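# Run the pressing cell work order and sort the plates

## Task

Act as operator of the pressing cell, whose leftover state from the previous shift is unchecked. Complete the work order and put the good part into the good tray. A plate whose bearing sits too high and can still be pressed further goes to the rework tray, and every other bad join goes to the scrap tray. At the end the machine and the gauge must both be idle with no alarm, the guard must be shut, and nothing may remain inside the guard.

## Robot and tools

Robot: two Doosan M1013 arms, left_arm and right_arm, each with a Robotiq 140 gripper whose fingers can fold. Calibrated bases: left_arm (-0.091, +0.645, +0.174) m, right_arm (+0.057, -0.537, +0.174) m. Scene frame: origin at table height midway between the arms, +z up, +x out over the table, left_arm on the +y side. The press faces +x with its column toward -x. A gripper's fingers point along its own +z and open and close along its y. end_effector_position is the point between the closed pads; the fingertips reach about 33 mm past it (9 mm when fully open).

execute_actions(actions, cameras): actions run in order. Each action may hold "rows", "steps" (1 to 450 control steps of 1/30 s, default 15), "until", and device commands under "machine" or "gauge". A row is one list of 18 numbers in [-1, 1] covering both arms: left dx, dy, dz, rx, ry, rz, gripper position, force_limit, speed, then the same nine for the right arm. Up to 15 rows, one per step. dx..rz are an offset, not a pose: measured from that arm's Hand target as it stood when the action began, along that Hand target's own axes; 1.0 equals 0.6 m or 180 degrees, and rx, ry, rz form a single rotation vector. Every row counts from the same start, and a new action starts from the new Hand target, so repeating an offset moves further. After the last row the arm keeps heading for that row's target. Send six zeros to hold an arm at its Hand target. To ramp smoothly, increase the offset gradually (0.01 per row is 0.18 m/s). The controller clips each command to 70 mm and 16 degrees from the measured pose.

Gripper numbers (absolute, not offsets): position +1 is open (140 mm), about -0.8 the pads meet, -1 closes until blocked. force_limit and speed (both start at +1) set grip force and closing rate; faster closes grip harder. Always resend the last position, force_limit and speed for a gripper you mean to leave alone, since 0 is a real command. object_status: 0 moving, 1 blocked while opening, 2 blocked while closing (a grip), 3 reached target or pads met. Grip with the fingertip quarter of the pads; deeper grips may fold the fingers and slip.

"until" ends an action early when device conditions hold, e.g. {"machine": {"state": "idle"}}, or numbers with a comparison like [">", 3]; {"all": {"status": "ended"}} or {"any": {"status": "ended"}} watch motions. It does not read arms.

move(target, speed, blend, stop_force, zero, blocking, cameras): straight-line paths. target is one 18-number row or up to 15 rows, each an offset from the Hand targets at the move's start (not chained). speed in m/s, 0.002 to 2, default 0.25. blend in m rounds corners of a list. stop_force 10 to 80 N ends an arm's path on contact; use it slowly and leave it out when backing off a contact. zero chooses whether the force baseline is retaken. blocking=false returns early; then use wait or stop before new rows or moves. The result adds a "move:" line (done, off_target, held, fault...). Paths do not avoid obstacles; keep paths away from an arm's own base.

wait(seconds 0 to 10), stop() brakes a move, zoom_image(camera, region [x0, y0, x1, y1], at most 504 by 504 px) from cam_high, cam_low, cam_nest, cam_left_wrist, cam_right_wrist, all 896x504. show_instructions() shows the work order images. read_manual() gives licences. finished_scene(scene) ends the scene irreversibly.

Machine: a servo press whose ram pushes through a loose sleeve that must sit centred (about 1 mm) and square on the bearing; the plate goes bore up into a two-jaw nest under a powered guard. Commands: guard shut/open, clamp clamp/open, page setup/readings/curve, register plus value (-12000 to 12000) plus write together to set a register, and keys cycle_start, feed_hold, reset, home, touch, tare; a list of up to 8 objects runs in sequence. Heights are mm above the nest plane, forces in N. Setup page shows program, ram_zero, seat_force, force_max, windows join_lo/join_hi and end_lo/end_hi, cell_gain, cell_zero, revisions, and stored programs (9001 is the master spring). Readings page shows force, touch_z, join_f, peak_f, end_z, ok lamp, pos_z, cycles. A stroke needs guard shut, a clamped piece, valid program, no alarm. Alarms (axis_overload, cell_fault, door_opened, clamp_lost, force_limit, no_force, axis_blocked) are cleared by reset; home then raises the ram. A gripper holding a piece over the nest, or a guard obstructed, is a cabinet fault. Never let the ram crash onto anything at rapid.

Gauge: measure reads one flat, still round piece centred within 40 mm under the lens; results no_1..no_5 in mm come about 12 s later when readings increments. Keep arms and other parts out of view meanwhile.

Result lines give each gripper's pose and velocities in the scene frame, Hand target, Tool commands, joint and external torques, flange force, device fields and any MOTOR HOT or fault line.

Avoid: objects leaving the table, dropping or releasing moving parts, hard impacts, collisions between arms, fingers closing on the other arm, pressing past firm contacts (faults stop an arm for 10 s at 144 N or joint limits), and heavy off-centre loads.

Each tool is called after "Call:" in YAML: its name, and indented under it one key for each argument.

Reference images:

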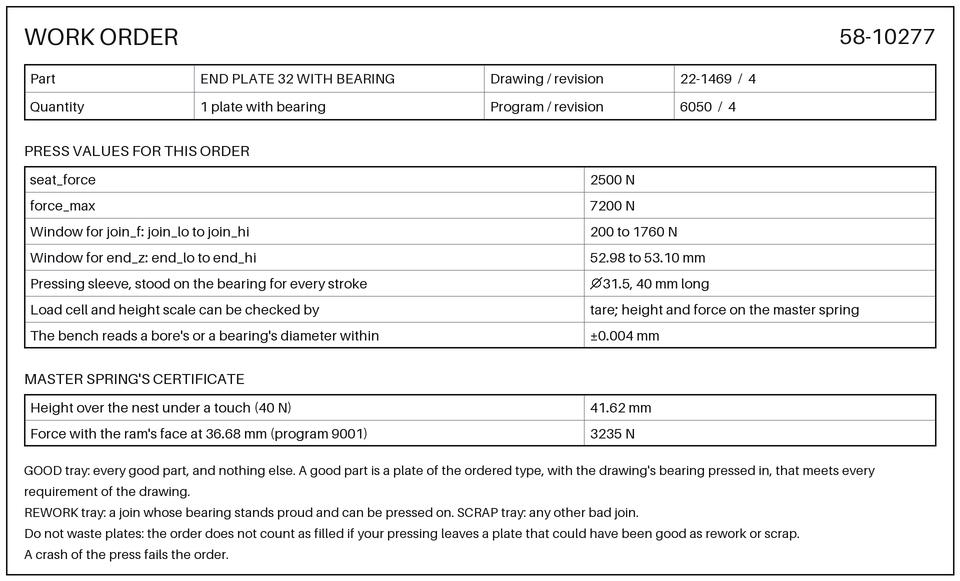

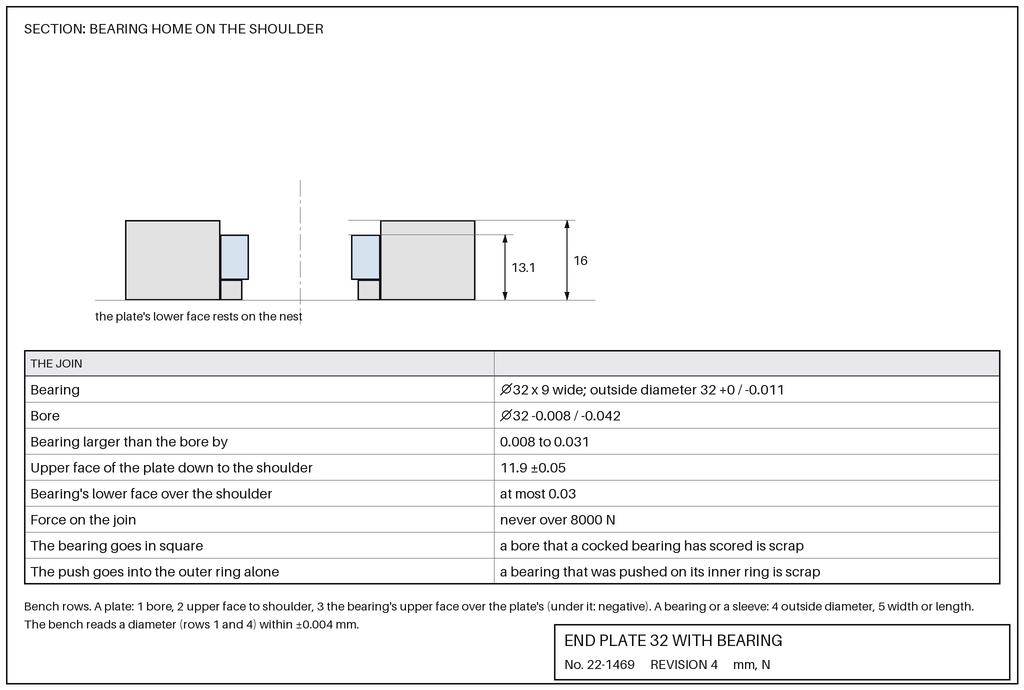

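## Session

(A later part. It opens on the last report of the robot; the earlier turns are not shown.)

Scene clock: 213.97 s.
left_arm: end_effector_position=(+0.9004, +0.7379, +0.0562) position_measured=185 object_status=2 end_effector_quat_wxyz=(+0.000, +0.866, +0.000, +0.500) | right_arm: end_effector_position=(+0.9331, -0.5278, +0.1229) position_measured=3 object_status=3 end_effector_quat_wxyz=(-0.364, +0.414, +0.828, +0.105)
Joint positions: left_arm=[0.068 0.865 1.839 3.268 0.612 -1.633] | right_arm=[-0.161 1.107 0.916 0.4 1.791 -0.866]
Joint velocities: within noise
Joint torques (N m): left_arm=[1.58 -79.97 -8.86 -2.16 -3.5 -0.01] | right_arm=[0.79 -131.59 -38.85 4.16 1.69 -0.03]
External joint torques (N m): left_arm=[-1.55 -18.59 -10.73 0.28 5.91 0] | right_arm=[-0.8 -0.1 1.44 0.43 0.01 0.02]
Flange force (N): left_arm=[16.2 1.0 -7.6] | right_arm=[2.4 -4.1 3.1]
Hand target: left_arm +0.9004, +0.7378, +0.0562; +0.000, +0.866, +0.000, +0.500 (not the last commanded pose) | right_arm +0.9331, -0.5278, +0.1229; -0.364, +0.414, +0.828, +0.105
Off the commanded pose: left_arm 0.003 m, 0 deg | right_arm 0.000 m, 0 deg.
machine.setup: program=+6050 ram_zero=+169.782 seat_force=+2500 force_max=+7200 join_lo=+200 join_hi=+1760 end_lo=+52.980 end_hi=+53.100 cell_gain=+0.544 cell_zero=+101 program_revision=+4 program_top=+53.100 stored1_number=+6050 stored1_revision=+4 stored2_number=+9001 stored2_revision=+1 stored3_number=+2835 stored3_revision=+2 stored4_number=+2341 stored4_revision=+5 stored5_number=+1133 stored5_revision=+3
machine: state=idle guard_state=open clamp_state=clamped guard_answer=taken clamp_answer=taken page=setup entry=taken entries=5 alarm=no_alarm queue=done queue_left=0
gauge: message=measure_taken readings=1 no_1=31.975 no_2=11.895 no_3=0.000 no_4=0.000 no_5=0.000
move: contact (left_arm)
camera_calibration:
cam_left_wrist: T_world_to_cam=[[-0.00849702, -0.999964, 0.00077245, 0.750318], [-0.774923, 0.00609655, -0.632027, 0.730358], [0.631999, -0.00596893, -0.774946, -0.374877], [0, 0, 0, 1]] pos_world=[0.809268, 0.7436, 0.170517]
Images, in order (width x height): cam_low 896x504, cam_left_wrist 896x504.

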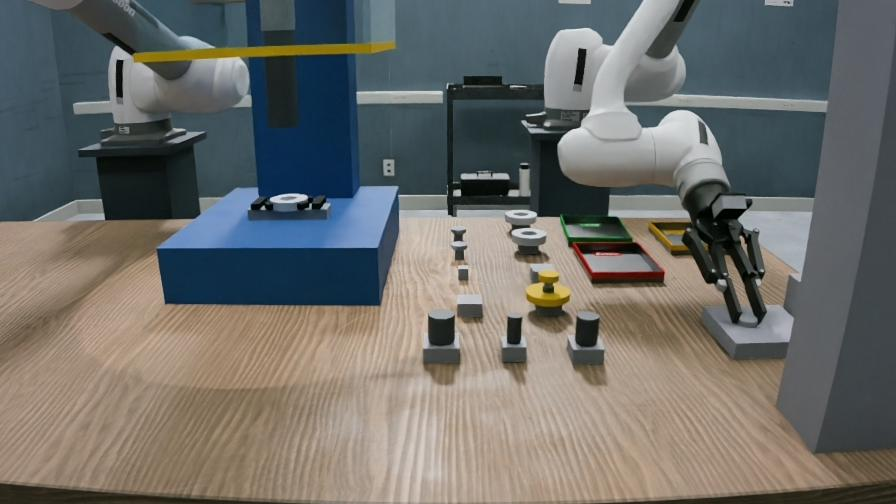

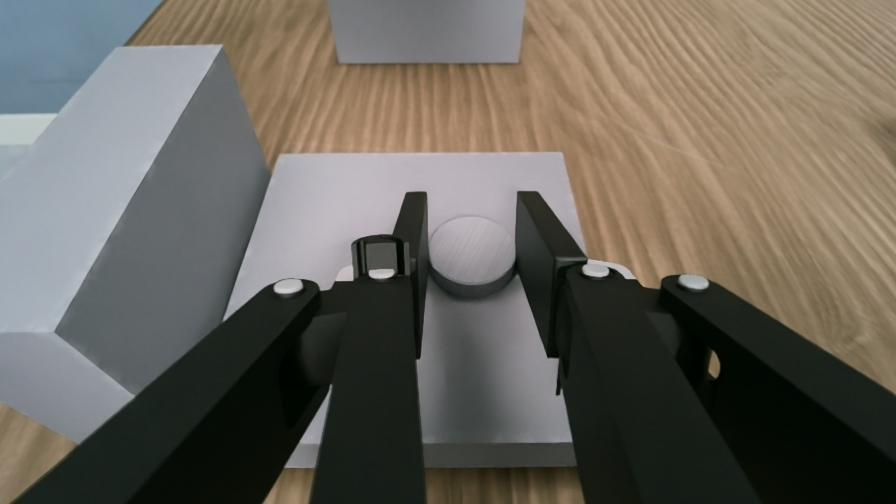

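Call:
zoom_image:
  camera: "cam_low"
  region: [690, 270, 800, 360]

Call:
zoom_image:
  camera: "cam_left_wrist"
  region: [380, 170, 560, 350]

Scaled by 4.582 from the camera's 896x504 image, which has a finer 1280x720 frame.

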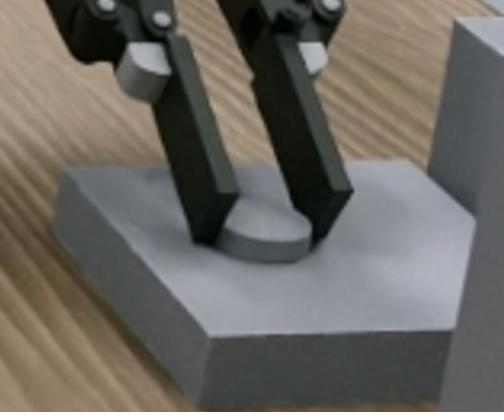

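Scaled by 2.800 from the camera's 896x504 image, which has a finer 1280x720 frame.

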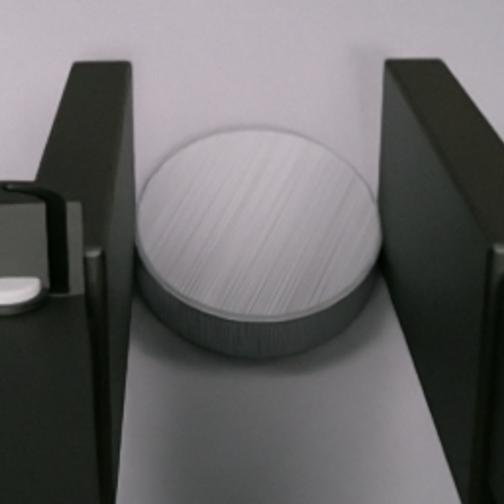

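Call:
move:
  target:
    - [0.0022,0,-0.0013,0,0,0,-1,0,-1,0,0,0,0,0,0,1,1,1]
    - [0.0022,0,-0.0013,0,0,0,-0.3,0,-1,0,0,0,0,0,0,1,1,1]
    - [0,0,-0.06,0,0,0,-0.3,0,-1,0,0,0,0,0,0,1,1,1]
    - [0.0732,0.0833,-0.2732,0,0,0,-0.3,0,-1,0,0,0,0,0,0,1,1,1]
    - [0.1825,0.613,-0.0965,0,0,0,-0.3,0,-1,0,0,0,0,0,0,1,1,1]
  speed: [0.03,0.05,0.06,0.3,0.3]
  blend: [0,0,0,0.05,0]
  cameras: []

Call:
execute_actions:
  actions:
    - {"gauge":{"measure":true},"steps":3}
  cameras: ["cam_left_wrist","cam_low"]

Call:
zoom_image:
  camera: "cam_left_wrist"
  region: [340, 150, 740, 400]

Scene clock: 229.07 s.
left_arm: end_effector_position=(+0.8879, +0.4066, +0.1796) position_measured=167 object_status=3 end_effector_quat_wxyz=(+0.005, +0.865, -0.002, +0.501) | right_arm: end_effector_position=(+0.9331, -0.5278, +0.1229) position_measured=3 object_status=3 end_effector_quat_wxyz=(-0.364, +0.414, +0.828, +0.105)
Joint positions: left_arm=[-0.39 0.705 1.813 2.447 0.5 -1.134] | right_arm=[-0.161 1.107 0.916 0.4 1.791 -0.866]
Joint velocities: within noise
Joint torques (N m): left_arm=[-25.87 -97.4 -31.66 1 2.22 -0.09] | right_arm=[0.86 -131.52 -38.93 4.16 1.7 -0.02]
External joint torques (N m): left_arm=[26.06 0.92 2.62 -2.44 -0.02 0.09] | right_arm=[-0.67 -0.32 1.47 0.43 0 0.01]
External joint torques when the fault began: left_arm=[93 -9.13 38.69 0.35 -0.2 0.03]
Flange force (N): left_arm=[7.4 -28.5 6.9] | right_arm=[2.8 -4.4 3.3]
Flange force when the fault began (N): left_arm=[-11.4 -149.1 -42.1]
Hand target: left_arm +0.8879, +0.4066, +0.1796; +0.005, +0.865, -0.002, +0.501 (not the last commanded pose) | right_arm +0.9331, -0.5278, +0.1229; -0.364, +0.414, +0.828, +0.105
Tool commands: left_gripper/position=-0.301961 left_gripper/force_limit=+0.003922 left_gripper/speed=-1.0 right_gripper/position=+1.0 right_gripper/force_limit=+1.0 right_gripper/speed=+1.0
Off the commanded pose: left_arm 0.040 m, 1 deg | right_arm 0.000 m, 0 deg.
FORCE FAULT: contact force on the left arm reached its limit, and that arm stopped for 10 seconds. The contact can be on any part of that arm, not only on its tool. That arm's remaining commands of this call were not run. That arm's target is now where it stood when the stop ended, not its last command. That arm accepts commands again.
machine.setup: program=+6050 ram_zero=+169.782 seat_force=+2500 force_max=+7200 join_lo=+200 join_hi=+1760 end_lo=+52.980 end_hi=+53.100 cell_gain=+0.544 cell_zero=+101 program_revision=+4 program_top=+53.100 stored1_number=+6050 stored1_revision=+4 stored2_number=+9001 stored2_revision=+1 stored3_number=+2835 stored3_revision=+2 stored4_number=+2341 stored4_revision=+5 stored5_number=+1133 stored5_revision=+3
machine: state=idle guard_state=open clamp_state=clamped guard_answer=taken clamp_answer=taken page=setup entry=taken entries=5 alarm=no_alarm queue=done queue_left=0
gauge: message=measure_taken readings=1 no_1=31.975 no_2=11.895 no_3=0.000 no_4=0.000 no_5=0.000
move: fault (left_arm)
No camera images: "cameras" was empty.

not run: an earlier result of this reply reported a stop or a fault. Calls in your next reply go to the robot.

Scaled by 1.260 from the camera's 896x504 image, which has a finer 1280x720 frame.

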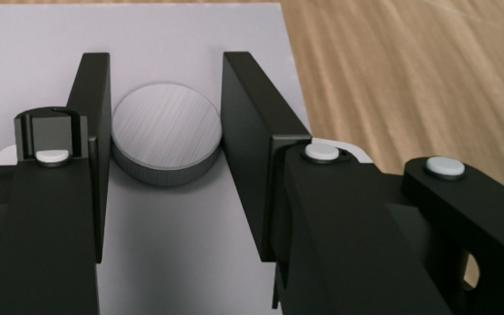

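Call:
move:
  target: [-0.02,-0.2,0.03,0,0,0,-0.3,0,-1,0,0,0,0,0,0,1,1,1]
  speed: 0.2
  cameras: ["cam_left_wrist"]

Call:
execute_actions:
  actions:
    - {"gauge":{"measure":true},"steps":3}
  cameras: ["cam_low","cam_high"]

Call:
zoom_image:
  camera: "cam_low"
  region: [400, 280, 640, 380]

Scene clock: 232.33 s.
left_arm: end_effector_position=(+0.8986, +0.5263, +0.1593) position_measured=167 object_status=3 end_effector_quat_wxyz=(+0.005, +0.865, -0.002, +0.501) | right_arm: end_effector_position=(+0.9331, -0.5278, +0.1229) position_measured=3 object_status=3 end_effector_quat_wxyz=(-0.364, +0.414, +0.828, +0.105)
Joint positions: left_arm=[-0.226 0.716 1.854 2.776 0.498 -1.354] | right_arm=[-0.161 1.107 0.916 0.4 1.791 -0.866]
Joint velocities: within noise
Joint torques (N m): left_arm=[2.08 -95.87 -25.14 -2.44 2.33 -0.21] | right_arm=[0.79 -131.67 -38.8 4.18 1.69 -0.07]
External joint torques (N m): left_arm=[-1.98 1.26 -1.22 0.51 0.04 0.21] | right_arm=[-0.94 -0.83 1.13 0.44 0.02 0.07]
Flange force (N): left_arm=[-0.3 2.3 3.7] | right_arm=[2.9 -4.3 2.6]
Hand target: left_arm +0.8986, +0.5263, +0.1593; +0.005, +0.865, -0.002, +0.501 | right_arm +0.9331, -0.5278, +0.1229; -0.364, +0.414, +0.828, +0.105
Off the commanded pose: left_arm 0.000 m, 0 deg | right_arm 0.000 m, 0 deg.
machine.setup: program=+6050 ram_zero=+169.782 seat_force=+2500 force_max=+7200 join_lo=+200 join_hi=+1760 end_lo=+52.980 end_hi=+53.100 cell_gain=+0.544 cell_zero=+101 program_revision=+4 program_top=+53.100 stored1_number=+6050 stored1_revision=+4 stored2_number=+9001 stored2_revision=+1 stored3_number=+2835 stored3_revision=+2 stored4_number=+2341 stored4_revision=+5 stored5_number=+1133 stored5_revision=+3
machine: state=idle guard_state=open clamp_state=clamped guard_answer=taken clamp_answer=taken page=setup entry=taken entries=5 alarm=no_alarm queue=done queue_left=0
gauge: message=measure_taken readings=1 no_1=31.975 no_2=11.895 no_3=0.000 no_4=0.000 no_5=0.000
move: done
camera_calibration:
cam_left_wrist: T_world_to_cam=[[-0.0163285, -0.999833, 0.00815303, 0.544494], [-0.772887, 0.00744823, -0.6345, 0.793281], [0.634334, -0.0166618, -0.772879, -0.291851], [0, 0, 0, 1]] pos_world=[0.807138, 0.533632, 0.273332]
Images, in order (width x height): cam_left_wrist 896x504.

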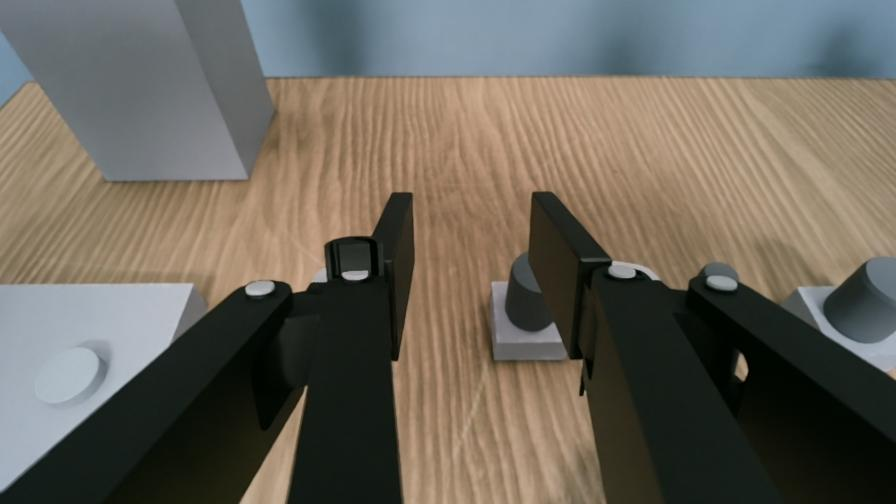

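Scene clock: 232.63 s.
left_arm: end_effector_position=(+0.8986, +0.5263, +0.1593) position_measured=167 object_status=3 end_effector_quat_wxyz=(+0.005, +0.865, -0.002, +0.501) | right_arm: end_effector_position=(+0.9331, -0.5278, +0.1229) position_measured=3 object_status=3 end_effector_quat_wxyz=(-0.364, +0.414, +0.828, +0.105)
Joint positions: left_arm=[-0.226 0.716 1.854 2.776 0.498 -1.355] | right_arm=[-0.161 1.107 0.916 0.4 1.791 -0.866]
Joint velocities: within noise
Joint torques (N m): left_arm=[1.17 -95.94 -25.13 -2.35 2.33 -0.12] | right_arm=[0.77 -131.37 -38.89 4.16 1.67 -0.03]
External joint torques (N m): left_arm=[-0.96 1.55 -1.19 0.42 0.04 0.11] | right_arm=[-0.83 -1.25 1.13 0.47 0.03 0.02]
Flange force (N): left_arm=[-0.4 1.0 4.3] | right_arm=[3.5 -4.8 2.8]
Hand target: left_arm +0.8986, +0.5263, +0.1593; +0.005, +0.865, -0.002, +0.501 | right_arm +0.9331, -0.5278, +0.1229; -0.364, +0.414, +0.828, +0.105
Tool commands: left_gripper/position=-0.3 left_gripper/force_limit=+0.0 left_gripper/speed=-1.0 right_gripper/position=+1.0 right_gripper/force_limit=+1.0 right_gripper/speed=+1.0
Off the commanded pose: left_arm 0.000 m, 0 deg | right_arm 0.000 m, 0 deg.
machine.setup: program=+6050 ram_zero=+169.782 seat_force=+2500 force_max=+7200 join_lo=+200 join_hi=+1760 end_lo=+52.980 end_hi=+53.100 cell_gain=+0.544 cell_zero=+101 program_revision=+4 program_top=+53.100 stored1_number=+6050 stored1_revision=+4 stored2_number=+9001 stored2_revision=+1 stored3_number=+2835 stored3_revision=+2 stored4_number=+2341 stored4_revision=+5 stored5_number=+1133 stored5_revision=+3
machine: state=idle guard_state=open clamp_state=clamped guard_answer=taken clamp_answer=taken page=setup entry=taken entries=5 alarm=no_alarm queue=done queue_left=0
gauge: state=busy message=measure_taken readings=1 no_1=31.975 no_2=11.895 no_3=0.000 no_4=0.000 no_5=0.000
Images, in order (width x height): cam_high 896x504, cam_low 896x504.

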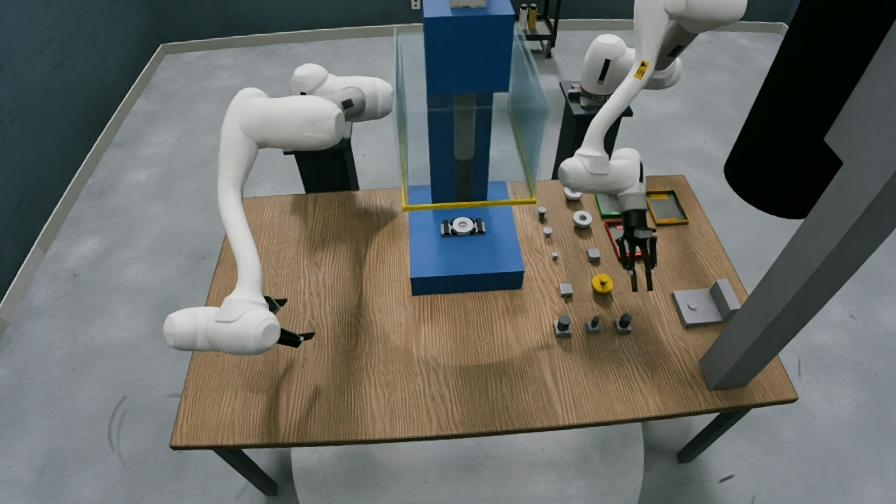

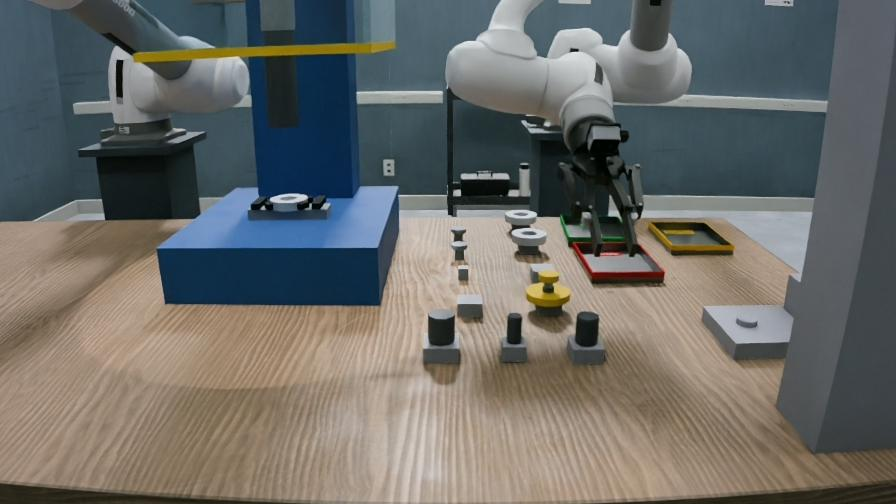

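Scaled by 2.100 from the camera's 896x504 image, which has a finer 1280x720 frame.

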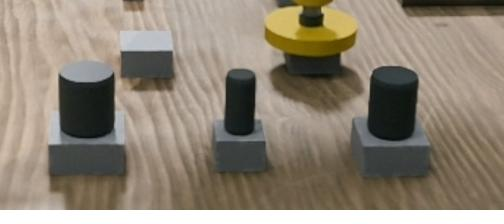

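Call:
zoom_image:
  camera: "cam_low"
  region: [410, 300, 510, 370]

Call:
zoom_image:
  camera: "cam_low"
  region: [530, 300, 630, 370]

Call:
zoom_image:
  camera: "cam_left_wrist"
  region: [470, 220, 620, 370]

Scaled by 5.040 from the camera's 896x504 image, which has a finer 1280x720 frame.

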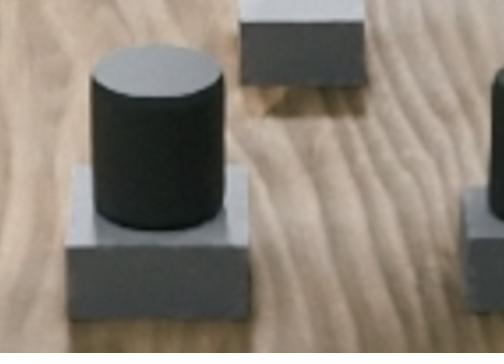

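Scaled by 5.040 from the camera's 896x504 image, which has a finer 1280x720 frame.

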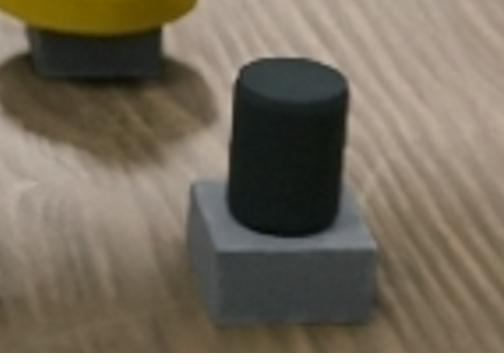

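This scene's latest camera images include none from cam_left_wrist. They are from: cam_high, cam_low. cam_left_wrist's image comes with the result of a call that names it in "cameras".

Call:
move:
  target: [0.0078,0.0833,-0.0699,0.0034,-0.0009,0.0005,-0.2,0,-1,0,0,0,0,0,0,1,1,1]
  speed: 0.15
  cameras: ["cam_left_wrist"]

Call:
zoom_image:
  camera: "cam_left_wrist"
  region: [380, 130, 580, 330]

Scene clock: 237.17 s.
left_arm: end_effector_position=(+0.8641, +0.4769, +0.1846) position_measured=154 object_status=3 end_effector_quat_wxyz=(+0.000, +0.866, +0.000, +0.500) | right_arm: end_effector_position=(+0.9331, -0.5278, +0.1229) position_measured=3 object_status=3 end_effector_quat_wxyz=(-0.364, +0.414, +0.828, +0.105)
Joint positions: left_arm=[-0.311 0.658 1.9 2.596 0.509 -1.236] | right_arm=[-0.161 1.107 0.916 0.4 1.791 -0.866]
Joint velocities: within noise
Joint torques (N m): left_arm=[0.57 -92.23 -26.09 -1.92 2.31 -0.19] | right_arm=[0.67 -131.41 -38.81 4.21 1.67 -0.05]
External joint torques (N m): left_arm=[-0.7 1.35 -1.21 0.29 -0.03 0.19] | right_arm=[-0.37 -1.17 1.12 0.41 0.04 0.04]
Flange force (N): left_arm=[0.1 1.4 4.0] | right_arm=[3.6 -4.4 2.9]
Hand target: left_arm +0.8641, +0.4768, +0.1846; +0.000, +0.866, +0.000, +0.500 | right_arm +0.9331, -0.5278, +0.1229; -0.364, +0.414, +0.828, +0.105
Off the commanded pose: left_arm 0.000 m, 0 deg | right_arm 0.000 m, 0 deg.
machine.setup: program=+6050 ram_zero=+169.782 seat_force=+2500 force_max=+7200 join_lo=+200 join_hi=+1760 end_lo=+52.980 end_hi=+53.100 cell_gain=+0.544 cell_zero=+101 program_revision=+4 program_top=+53.100 stored1_number=+6050 stored1_revision=+4 stored2_number=+9001 stored2_revision=+1 stored3_number=+2835 stored3_revision=+2 stored4_number=+2341 stored4_revision=+5 stored5_number=+1133 stored5_revision=+3
machine: state=idle guard_state=open clamp_state=clamped guard_answer=taken clamp_answer=taken page=setup entry=taken entries=5 alarm=no_alarm queue=done queue_left=0
gauge: state=busy message=measure_taken readings=1 no_1=31.975 no_2=11.895 no_3=0.000 no_4=0.000 no_5=0.000
move: done
camera_calibration:
cam_left_wrist: T_world_to_cam=[[-0.00792983, -0.999967, 0.00149623, 0.488367], [-0.774699, 0.00519733, -0.632308, 0.785318], [0.63228, -0.00617322, -0.774715, -0.254176], [0, 0, 0, 1]] pos_world=[0.772969, 0.482701, 0.298918]
Images, in order (width x height): cam_left_wrist 896x504.

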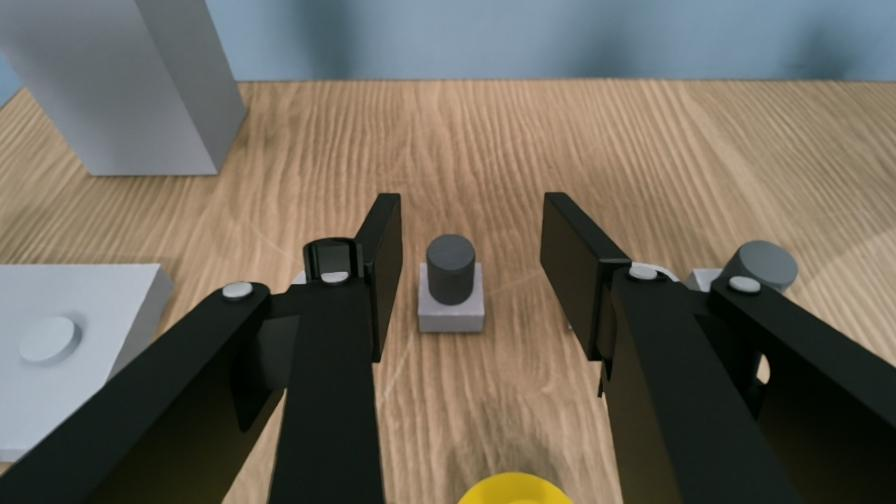

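Scaled by 2.520 from the camera's 896x504 image, which has a finer 1280x720 frame.

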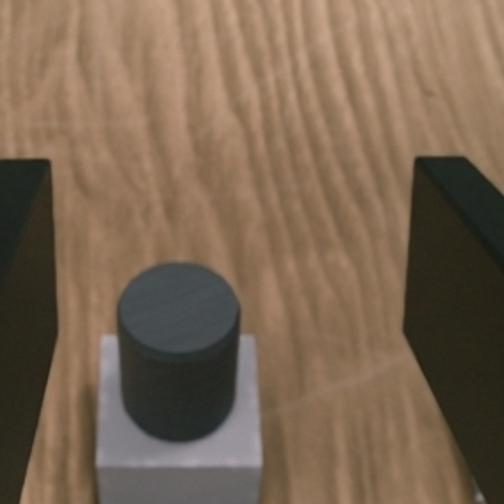

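Call:
wait:
  seconds: 9
  cameras: ["cam_left_wrist"]

Scene clock: 249.33 s.
left_arm: end_effector_position=(+0.8641, +0.4768, +0.1846) position_measured=154 object_status=3 end_effector_quat_wxyz=(+0.000, +0.866, +0.000, +0.500) | right_arm: end_effector_position=(+0.9331, -0.5278, +0.1229) position_measured=3 object_status=3 end_effector_quat_wxyz=(-0.364, +0.414, +0.828, +0.105)
Joint positions: left_arm=[-0.312 0.658 1.9 2.596 0.509 -1.236] | right_arm=[-0.161 1.107 0.916 0.4 1.791 -0.866]
Joint velocities: within noise
Joint torques (N m): left_arm=[1.17 -92.12 -26.06 -2.09 2.3 -0.11] | right_arm=[0.72 -131.59 -38.85 4.17 1.71 -0.01]
External joint torques (N m): left_arm=[-0.72 1.12 -1.23 0.43 0 0.1] | right_arm=[-0.78 -1.16 1.04 0.47 0 0]
Flange force (N): left_arm=[-0.1 0.9 3.7] | right_arm=[3.3 -4.5 2.6]
Hand target: left_arm +0.8641, +0.4768, +0.1846; +0.000, +0.866, +0.000, +0.500 | right_arm +0.9331, -0.5278, +0.1229; -0.364, +0.414, +0.828, +0.105
Tool commands: left_gripper/position=-0.2 left_gripper/force_limit=+0.0 left_gripper/speed=-1.0 right_gripper/position=+1.0 right_gripper/force_limit=+1.0 right_gripper/speed=+1.0
Off the commanded pose: left_arm 0.000 m, 0 deg | right_arm 0.000 m, 0 deg.
machine.setup: program=+6050 ram_zero=+169.782 seat_force=+2500 force_max=+7200 join_lo=+200 join_hi=+1760 end_lo=+52.980 end_hi=+53.100 cell_gain=+0.544 cell_zero=+101 program_revision=+4 program_top=+53.100 stored1_number=+6050 stored1_revision=+4 stored2_number=+9001 stored2_revision=+1 stored3_number=+2835 stored3_revision=+2 stored4_number=+2341 stored4_revision=+5 stored5_number=+1133 stored5_revision=+3
machine: state=idle guard_state=open clamp_state=clamped guard_answer=taken clamp_answer=taken page=setup entry=taken entries=5 alarm=no_alarm queue=done queue_left=0
gauge: message=measure_taken readings=2 no_1=0.000 no_2=0.000 no_3=0.000 no_4=31.995 no_5=9.001
wait: 9.00 s
camera_calibration:
cam_left_wrist: T_world_to_cam=[[-0.00792983, -0.999967, 0.00149623, 0.488267], [-0.774699, 0.00519733, -0.632308, 0.785318], [0.63228, -0.00617322, -0.774715, -0.254177], [0, 0, 0, 1]] pos_world=[0.772969, 0.482601, 0.298918]
Images, in order (width x height): cam_left_wrist 896x504.

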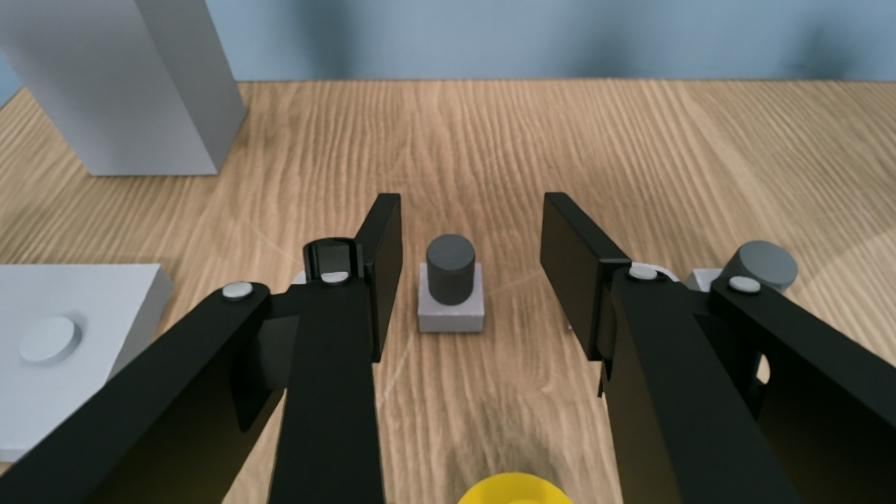

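Call:
zoom_image:
  camera: "cam_left_wrist"
  region: [400, 210, 500, 350]

Call:
zoom_image:
  camera: "cam_left_wrist"
  region: [0, 260, 180, 420]

Scaled by 3.600 from the camera's 896x504 image, which has a finer 1280x720 frame.

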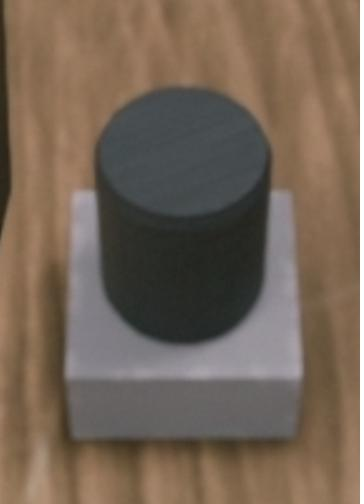

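Scaled by 2.800 from the camera's 896x504 image, which has a finer 1280x720 frame.

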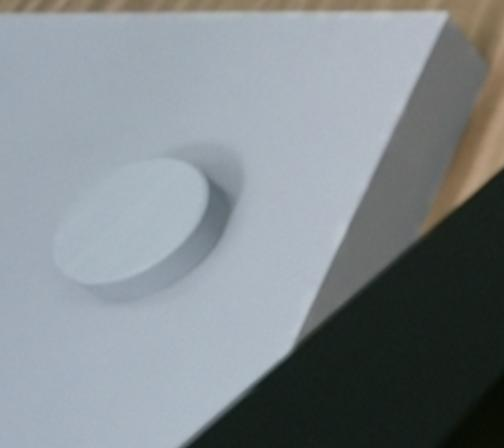

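Call:
move:
  target:
    - [-0.0489,-0.4352,0.0973,0,0,0,-0.2,0,-1,0,0,0,0,0,0,1,1,1]
    - [-0.1532,-0.4352,0.1583,0,0,0,-0.2,0,-1,0,0,0,0,0,0,1,1,1]
  speed: [0.2,0.07]
  cameras: ["cam_left_wrist"]

Call:
execute_actions:
  actions:
    - {"rows":[[0,0,0,0,0,0,-1,0,-1,0,0,0,0,0,0,1,1,1]],"steps":60}
  cameras: ["cam_left_wrist"]

Scene clock: 253.30 s.
left_arm: end_effector_position=(+0.9005, +0.7379, +0.0574) position_measured=154 object_status=3 end_effector_quat_wxyz=(+0.000, +0.866, +0.000, +0.500) | right_arm: end_effector_position=(+0.9331, -0.5278, +0.1229) position_measured=3 object_status=3 end_effector_quat_wxyz=(-0.364, +0.414, +0.828, +0.105)
Joint positions: left_arm=[0.068 0.863 1.839 3.268 0.611 -1.634] | right_arm=[-0.161 1.107 0.916 0.4 1.791 -0.866]
Joint velocities: within noise
Joint torques (N m): left_arm=[1.28 -100.09 -18.82 -2.31 2.6 -0.12] | right_arm=[0.67 -131.74 -38.87 4.16 1.7 -0.03]
External joint torques (N m): left_arm=[-1.4 1.52 -0.85 0.42 -0.19 0.11] | right_arm=[-0.39 -0.31 1.31 0.44 0.01 0.03]
Flange force (N): left_arm=[-0.3 0.8 4.0] | right_arm=[2.7 -3.8 3.0]
Hand target: left_arm +0.9005, +0.7378, +0.0573; +0.000, +0.866, +0.000, +0.500 | right_arm +0.9331, -0.5278, +0.1229; -0.364, +0.414, +0.828, +0.105
Off the commanded pose: left_arm 0.000 m, 0 deg | right_arm 0.000 m, 0 deg.
machine.setup: program=+6050 ram_zero=+169.782 seat_force=+2500 force_max=+7200 join_lo=+200 join_hi=+1760 end_lo=+52.980 end_hi=+53.100 cell_gain=+0.544 cell_zero=+101 program_revision=+4 program_top=+53.100 stored1_number=+6050 stored1_revision=+4 stored2_number=+9001 stored2_revision=+1 stored3_number=+2835 stored3_revision=+2 stored4_number=+2341 stored4_revision=+5 stored5_number=+1133 stored5_revision=+3
machine: state=idle guard_state=open clamp_state=clamped guard_answer=taken clamp_answer=taken page=setup entry=taken entries=5 alarm=no_alarm queue=done queue_left=0
gauge: message=measure_taken readings=2 no_1=0.000 no_2=0.000 no_3=0.000 no_4=31.995 no_5=9.001
move: done
camera_calibration:
cam_left_wrist: T_world_to_cam=[[-0.00778907, -0.999969, 0.00148266, 0.749726], [-0.7747, 0.00509686, -0.632308, 0.731729], [0.632281, -0.00607371, -0.774716, -0.374136], [0, 0, 0, 1]] pos_world=[0.809269, 0.743701, 0.171718]
Images, in order (width x height): cam_left_wrist 896x504.

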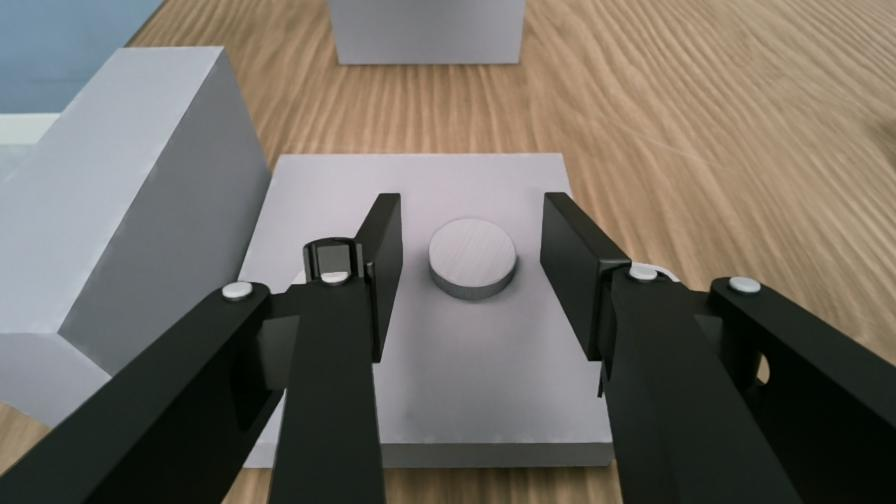

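Scene clock: 255.50 s.
left_arm: end_effector_position=(+0.9005, +0.7378, +0.0573) position_measured=185 object_status=2 end_effector_quat_wxyz=(+0.000, +0.866, +0.000, +0.500) | right_arm: end_effector_position=(+0.9331, -0.5278, +0.1229) position_measured=3 object_status=3 end_effector_quat_wxyz=(-0.364, +0.414, +0.828, +0.105)
Joint positions: left_arm=[0.068 0.864 1.839 3.268 0.611 -1.634] | right_arm=[-0.161 1.107 0.916 0.4 1.791 -0.866]
Joint velocities: within noise
Joint torques (N m): left_arm=[0.64 -96.47 -17.65 -2.19 1.58 -0.12] | right_arm=[0.62 -131.6 -38.98 4.18 1.7 -0.04]
External joint torques (N m): left_arm=[-0.05 -2.21 -2.04 0.29 0.84 0.12] | right_arm=[-0.62 -0.66 1.38 0.43 0 0.04]
Flange force (N): left_arm=[2.3 -0.7 0.5] | right_arm=[3.2 -4.6 3.3]
Hand target: left_arm +0.9005, +0.7378, +0.0573; +0.000, +0.866, +0.000, +0.500 | right_arm +0.9331, -0.5278, +0.1229; -0.364, +0.414, +0.828, +0.105
Off the commanded pose: left_arm 0.000 m, 0 deg | right_arm 0.000 m, 0 deg.
machine.setup: program=+6050 ram_zero=+169.782 seat_force=+2500 force_max=+7200 join_lo=+200 join_hi=+1760 end_lo=+52.980 end_hi=+53.100 cell_gain=+0.544 cell_zero=+101 program_revision=+4 program_top=+53.100 stored1_number=+6050 stored1_revision=+4 stored2_number=+9001 stored2_revision=+1 stored3_number=+2835 stored3_revision=+2 stored4_number=+2341 stored4_revision=+5 stored5_number=+1133 stored5_revision=+3
machine: state=idle guard_state=open clamp_state=clamped guard_answer=taken clamp_answer=taken page=setup entry=taken entries=5 alarm=no_alarm queue=done queue_left=0
gauge: message=measure_taken readings=2 no_1=0.000 no_2=0.000 no_3=0.000 no_4=31.995 no_5=9.001
camera_calibration:
cam_left_wrist: T_world_to_cam=[[-0.00792983, -0.999967, 0.00149623, 0.749738], [-0.774699, 0.00519733, -0.632308, 0.731668], [0.63228, -0.00617322, -0.774715, -0.374202], [0, 0, 0, 1]] pos_world=[0.809369, 0.743601, 0.171618]
Images, in order (width x height): cam_left_wrist 896x504.

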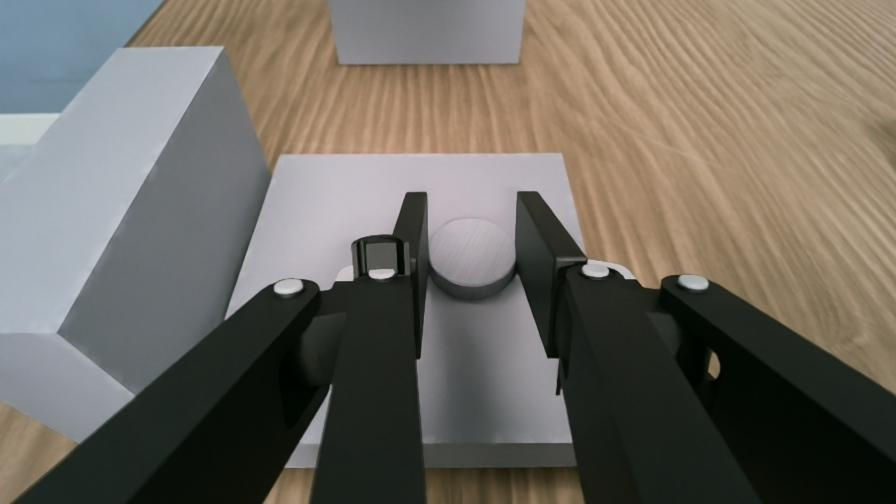

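Call:
move:
  target:
    - [0.1155,0,-0.0667,0,0,0,-1,0,-1,0,0,0,0,0,0,1,1,1]
    - [0.1133,0.2963,-0.4128,-0.433,0,0.25,-1,0,-1,0,0,0,0,0,0,1,1,1]
    - [-0.0156,0.6963,-0.5693,-0.433,0,0.25,-1,0,-1,0,0,0,0,0,0,1,1,1]
  speed: [0.1,0.3,0.25]
  blend: [0.02,0.03,0]
  cameras: ["cam_left_wrist"]

Scene clock: 261.83 s.
left_arm: end_effector_position=(+0.5999, +0.3203, +0.2202) position_measured=185 object_status=2 end_effector_quat_wxyz=(+0.354, +0.612, -0.612, +0.354) | right_arm: end_effector_position=(+0.9331, -0.5278, +0.1229) position_measured=3 object_status=3 end_effector_quat_wxyz=(-0.364, +0.414, +0.828, +0.105)
Joint positions: left_arm=[-0.117 0.612 1.888 4.971 1.101 -2.302] | right_arm=[-0.161 1.107 0.916 0.4 1.791 -0.866]
Joint velocities: within noise
Joint torques (N m): left_arm=[2.41 -83.09 -20.93 -1.17 1.98 0.01] | right_arm=[0.67 -131.61 -38.82 4.16 1.72 -0.06]
External joint torques (N m): left_arm=[-2.19 1.2 -1.09 0.39 -0.17 -0.01] | right_arm=[-0.41 -2.08 0.76 0.5 0 0.06]
Flange force (N): left_arm=[0.5 -3.4 3.3] | right_arm=[4.4 -4.7 2.5]
Hand target: left_arm +0.5999, +0.3202, +0.2202; +0.354, +0.612, -0.612, +0.354 | right_arm +0.9331, -0.5278, +0.1229; -0.364, +0.414, +0.828, +0.105
Off the commanded pose: left_arm 0.000 m, 0 deg | right_arm 0.000 m, 0 deg.
machine.setup: program=+6050 ram_zero=+169.782 seat_force=+2500 force_max=+7200 join_lo=+200 join_hi=+1760 end_lo=+52.980 end_hi=+53.100 cell_gain=+0.544 cell_zero=+101 program_revision=+4 program_top=+53.100 stored1_number=+6050 stored1_revision=+4 stored2_number=+9001 stored2_revision=+1 stored3_number=+2835 stored3_revision=+2 stored4_number=+2341 stored4_revision=+5 stored5_number=+1133 stored5_revision=+3
machine: state=idle guard_state=open clamp_state=clamped guard_answer=taken clamp_answer=taken page=setup entry=taken entries=5 alarm=no_alarm queue=done queue_left=0
gauge: message=measure_taken readings=2 no_1=0.000 no_2=0.000 no_3=0.000 no_4=31.995 no_5=9.001
move: done
camera_calibration:
cam_left_wrist: T_world_to_cam=[[-0.999969, 0.00784788, 0.00013454, 0.602304], [0.00599234, 0.774384, -0.632688, -0.110671], [-0.00506944, -0.632667, -0.774407, 0.522482], [0, 0, 0, 1]] pos_world=[0.605598, 0.411532, 0.334513]
Images, in order (width x height): cam_left_wrist 896x504.

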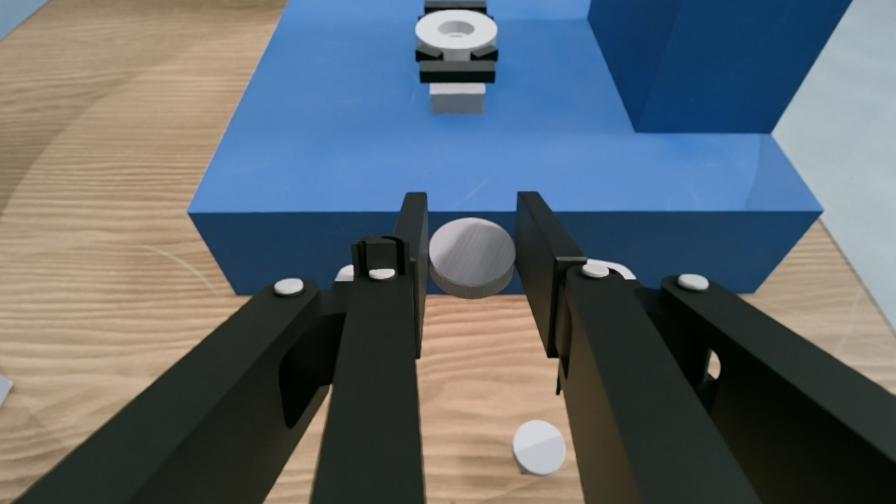

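Call:
move:
  target:
    - [0.2178,0,0.4439,0,0,0,-1,0,-1,0,0,0,0,0,0,1,1,1]
    - [0.1794,0,0.4661,0,0,0,-1,0,-1,0,0,0,0,0,0,1,1,1]
  speed: [0.15,0.04]
  cameras: ["cam_nest","cam_left_wrist"]

Call:
zoom_image:
  camera: "cam_nest"
  region: [300, 130, 560, 400]

Scene clock: 265.33 s.
left_arm: end_effector_position=(+0.6000, +0.0242, +0.1739) position_measured=185 object_status=2 end_effector_quat_wxyz=(+0.354, +0.612, -0.612, +0.354) | right_arm: end_effector_position=(+0.9331, -0.5278, +0.1229) position_measured=3 object_status=3 end_effector_quat_wxyz=(-0.364, +0.414, +0.828, +0.105)
Joint positions: left_arm=[-0.509 0.749 1.73 4.69 0.868 -2.359] | right_arm=[-0.161 1.107 0.916 0.4 1.791 -0.866]
Joint velocities: within noise
Joint torques (N m): left_arm=[0.99 -95.55 -22.39 -1.79 2.1 -0.24] | right_arm=[0.81 -131.75 -38.84 4.17 1.69 -0.06]
External joint torques (N m): left_arm=[-0.97 1.23 -1.01 0.44 -0.38 0.24] | right_arm=[-0.79 0.06 1.43 0.42 0.01 0.05]
Flange force (N): left_arm=[0.0 -2.7 2.9] | right_arm=[2.1 -3.8 3.0]
Hand target: left_arm +0.5999, +0.0242, +0.1739; +0.354, +0.612, -0.612, +0.354 | right_arm +0.9331, -0.5278, +0.1229; -0.364, +0.414, +0.828, +0.105
Off the commanded pose: left_arm 0.000 m, 0 deg | right_arm 0.000 m, 0 deg.
machine.setup: program=+6050 ram_zero=+169.782 seat_force=+2500 force_max=+7200 join_lo=+200 join_hi=+1760 end_lo=+52.980 end_hi=+53.100 cell_gain=+0.544 cell_zero=+101 program_revision=+4 program_top=+53.100 stored1_number=+6050 stored1_revision=+4 stored2_number=+9001 stored2_revision=+1 stored3_number=+2835 stored3_revision=+2 stored4_number=+2341 stored4_revision=+5 stored5_number=+1133 stored5_revision=+3
machine: state=idle guard_state=open clamp_state=clamped guard_answer=taken clamp_answer=taken page=setup entry=taken entries=5 alarm=no_alarm queue=done queue_left=0
gauge: message=measure_taken readings=2 no_1=0.000 no_2=0.000 no_3=0.000 no_4=31.995 no_5=9.001
move: done
camera_calibration:
cam_left_wrist: T_world_to_cam=[[-0.99997, 0.00778418, 0.000058558, 0.604664], [0.00599178, 0.774473, -0.632578, 0.0892898], [-0.00496946, -0.632559, -0.774497, 0.299247], [0, 0, 0, 1]] pos_world=[0.605597, 0.115432, 0.288213]
Images, in order (width x height): cam_nest 896x504, cam_left_wrist 896x504.

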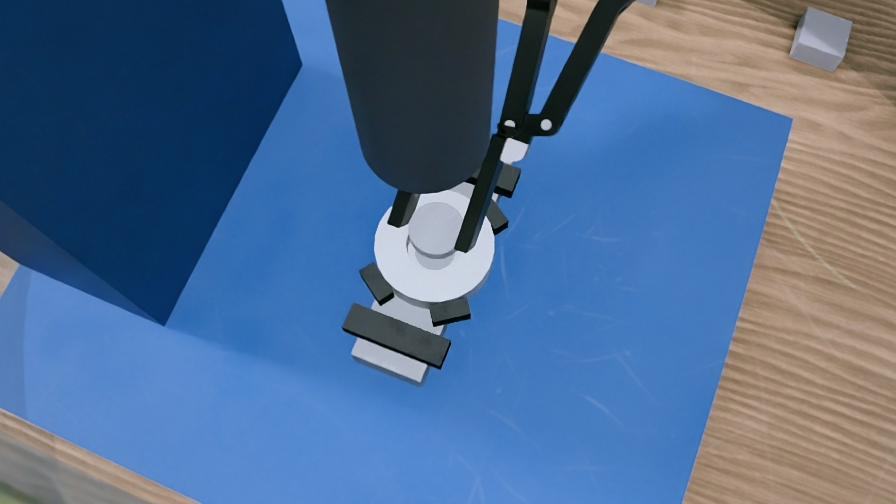

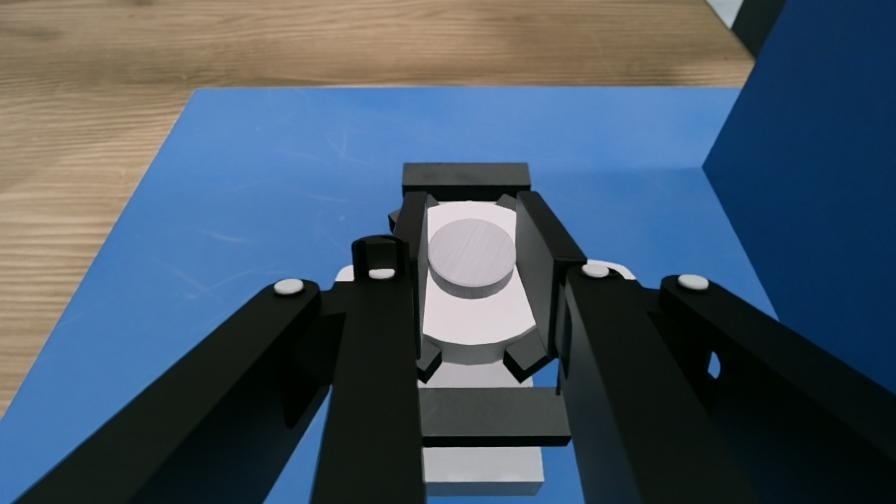

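Scaled by 1.867 from the camera's 896x504 image, which has a finer 1280x720 frame.

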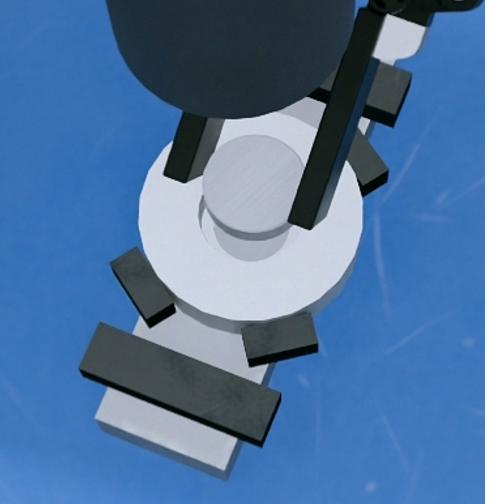

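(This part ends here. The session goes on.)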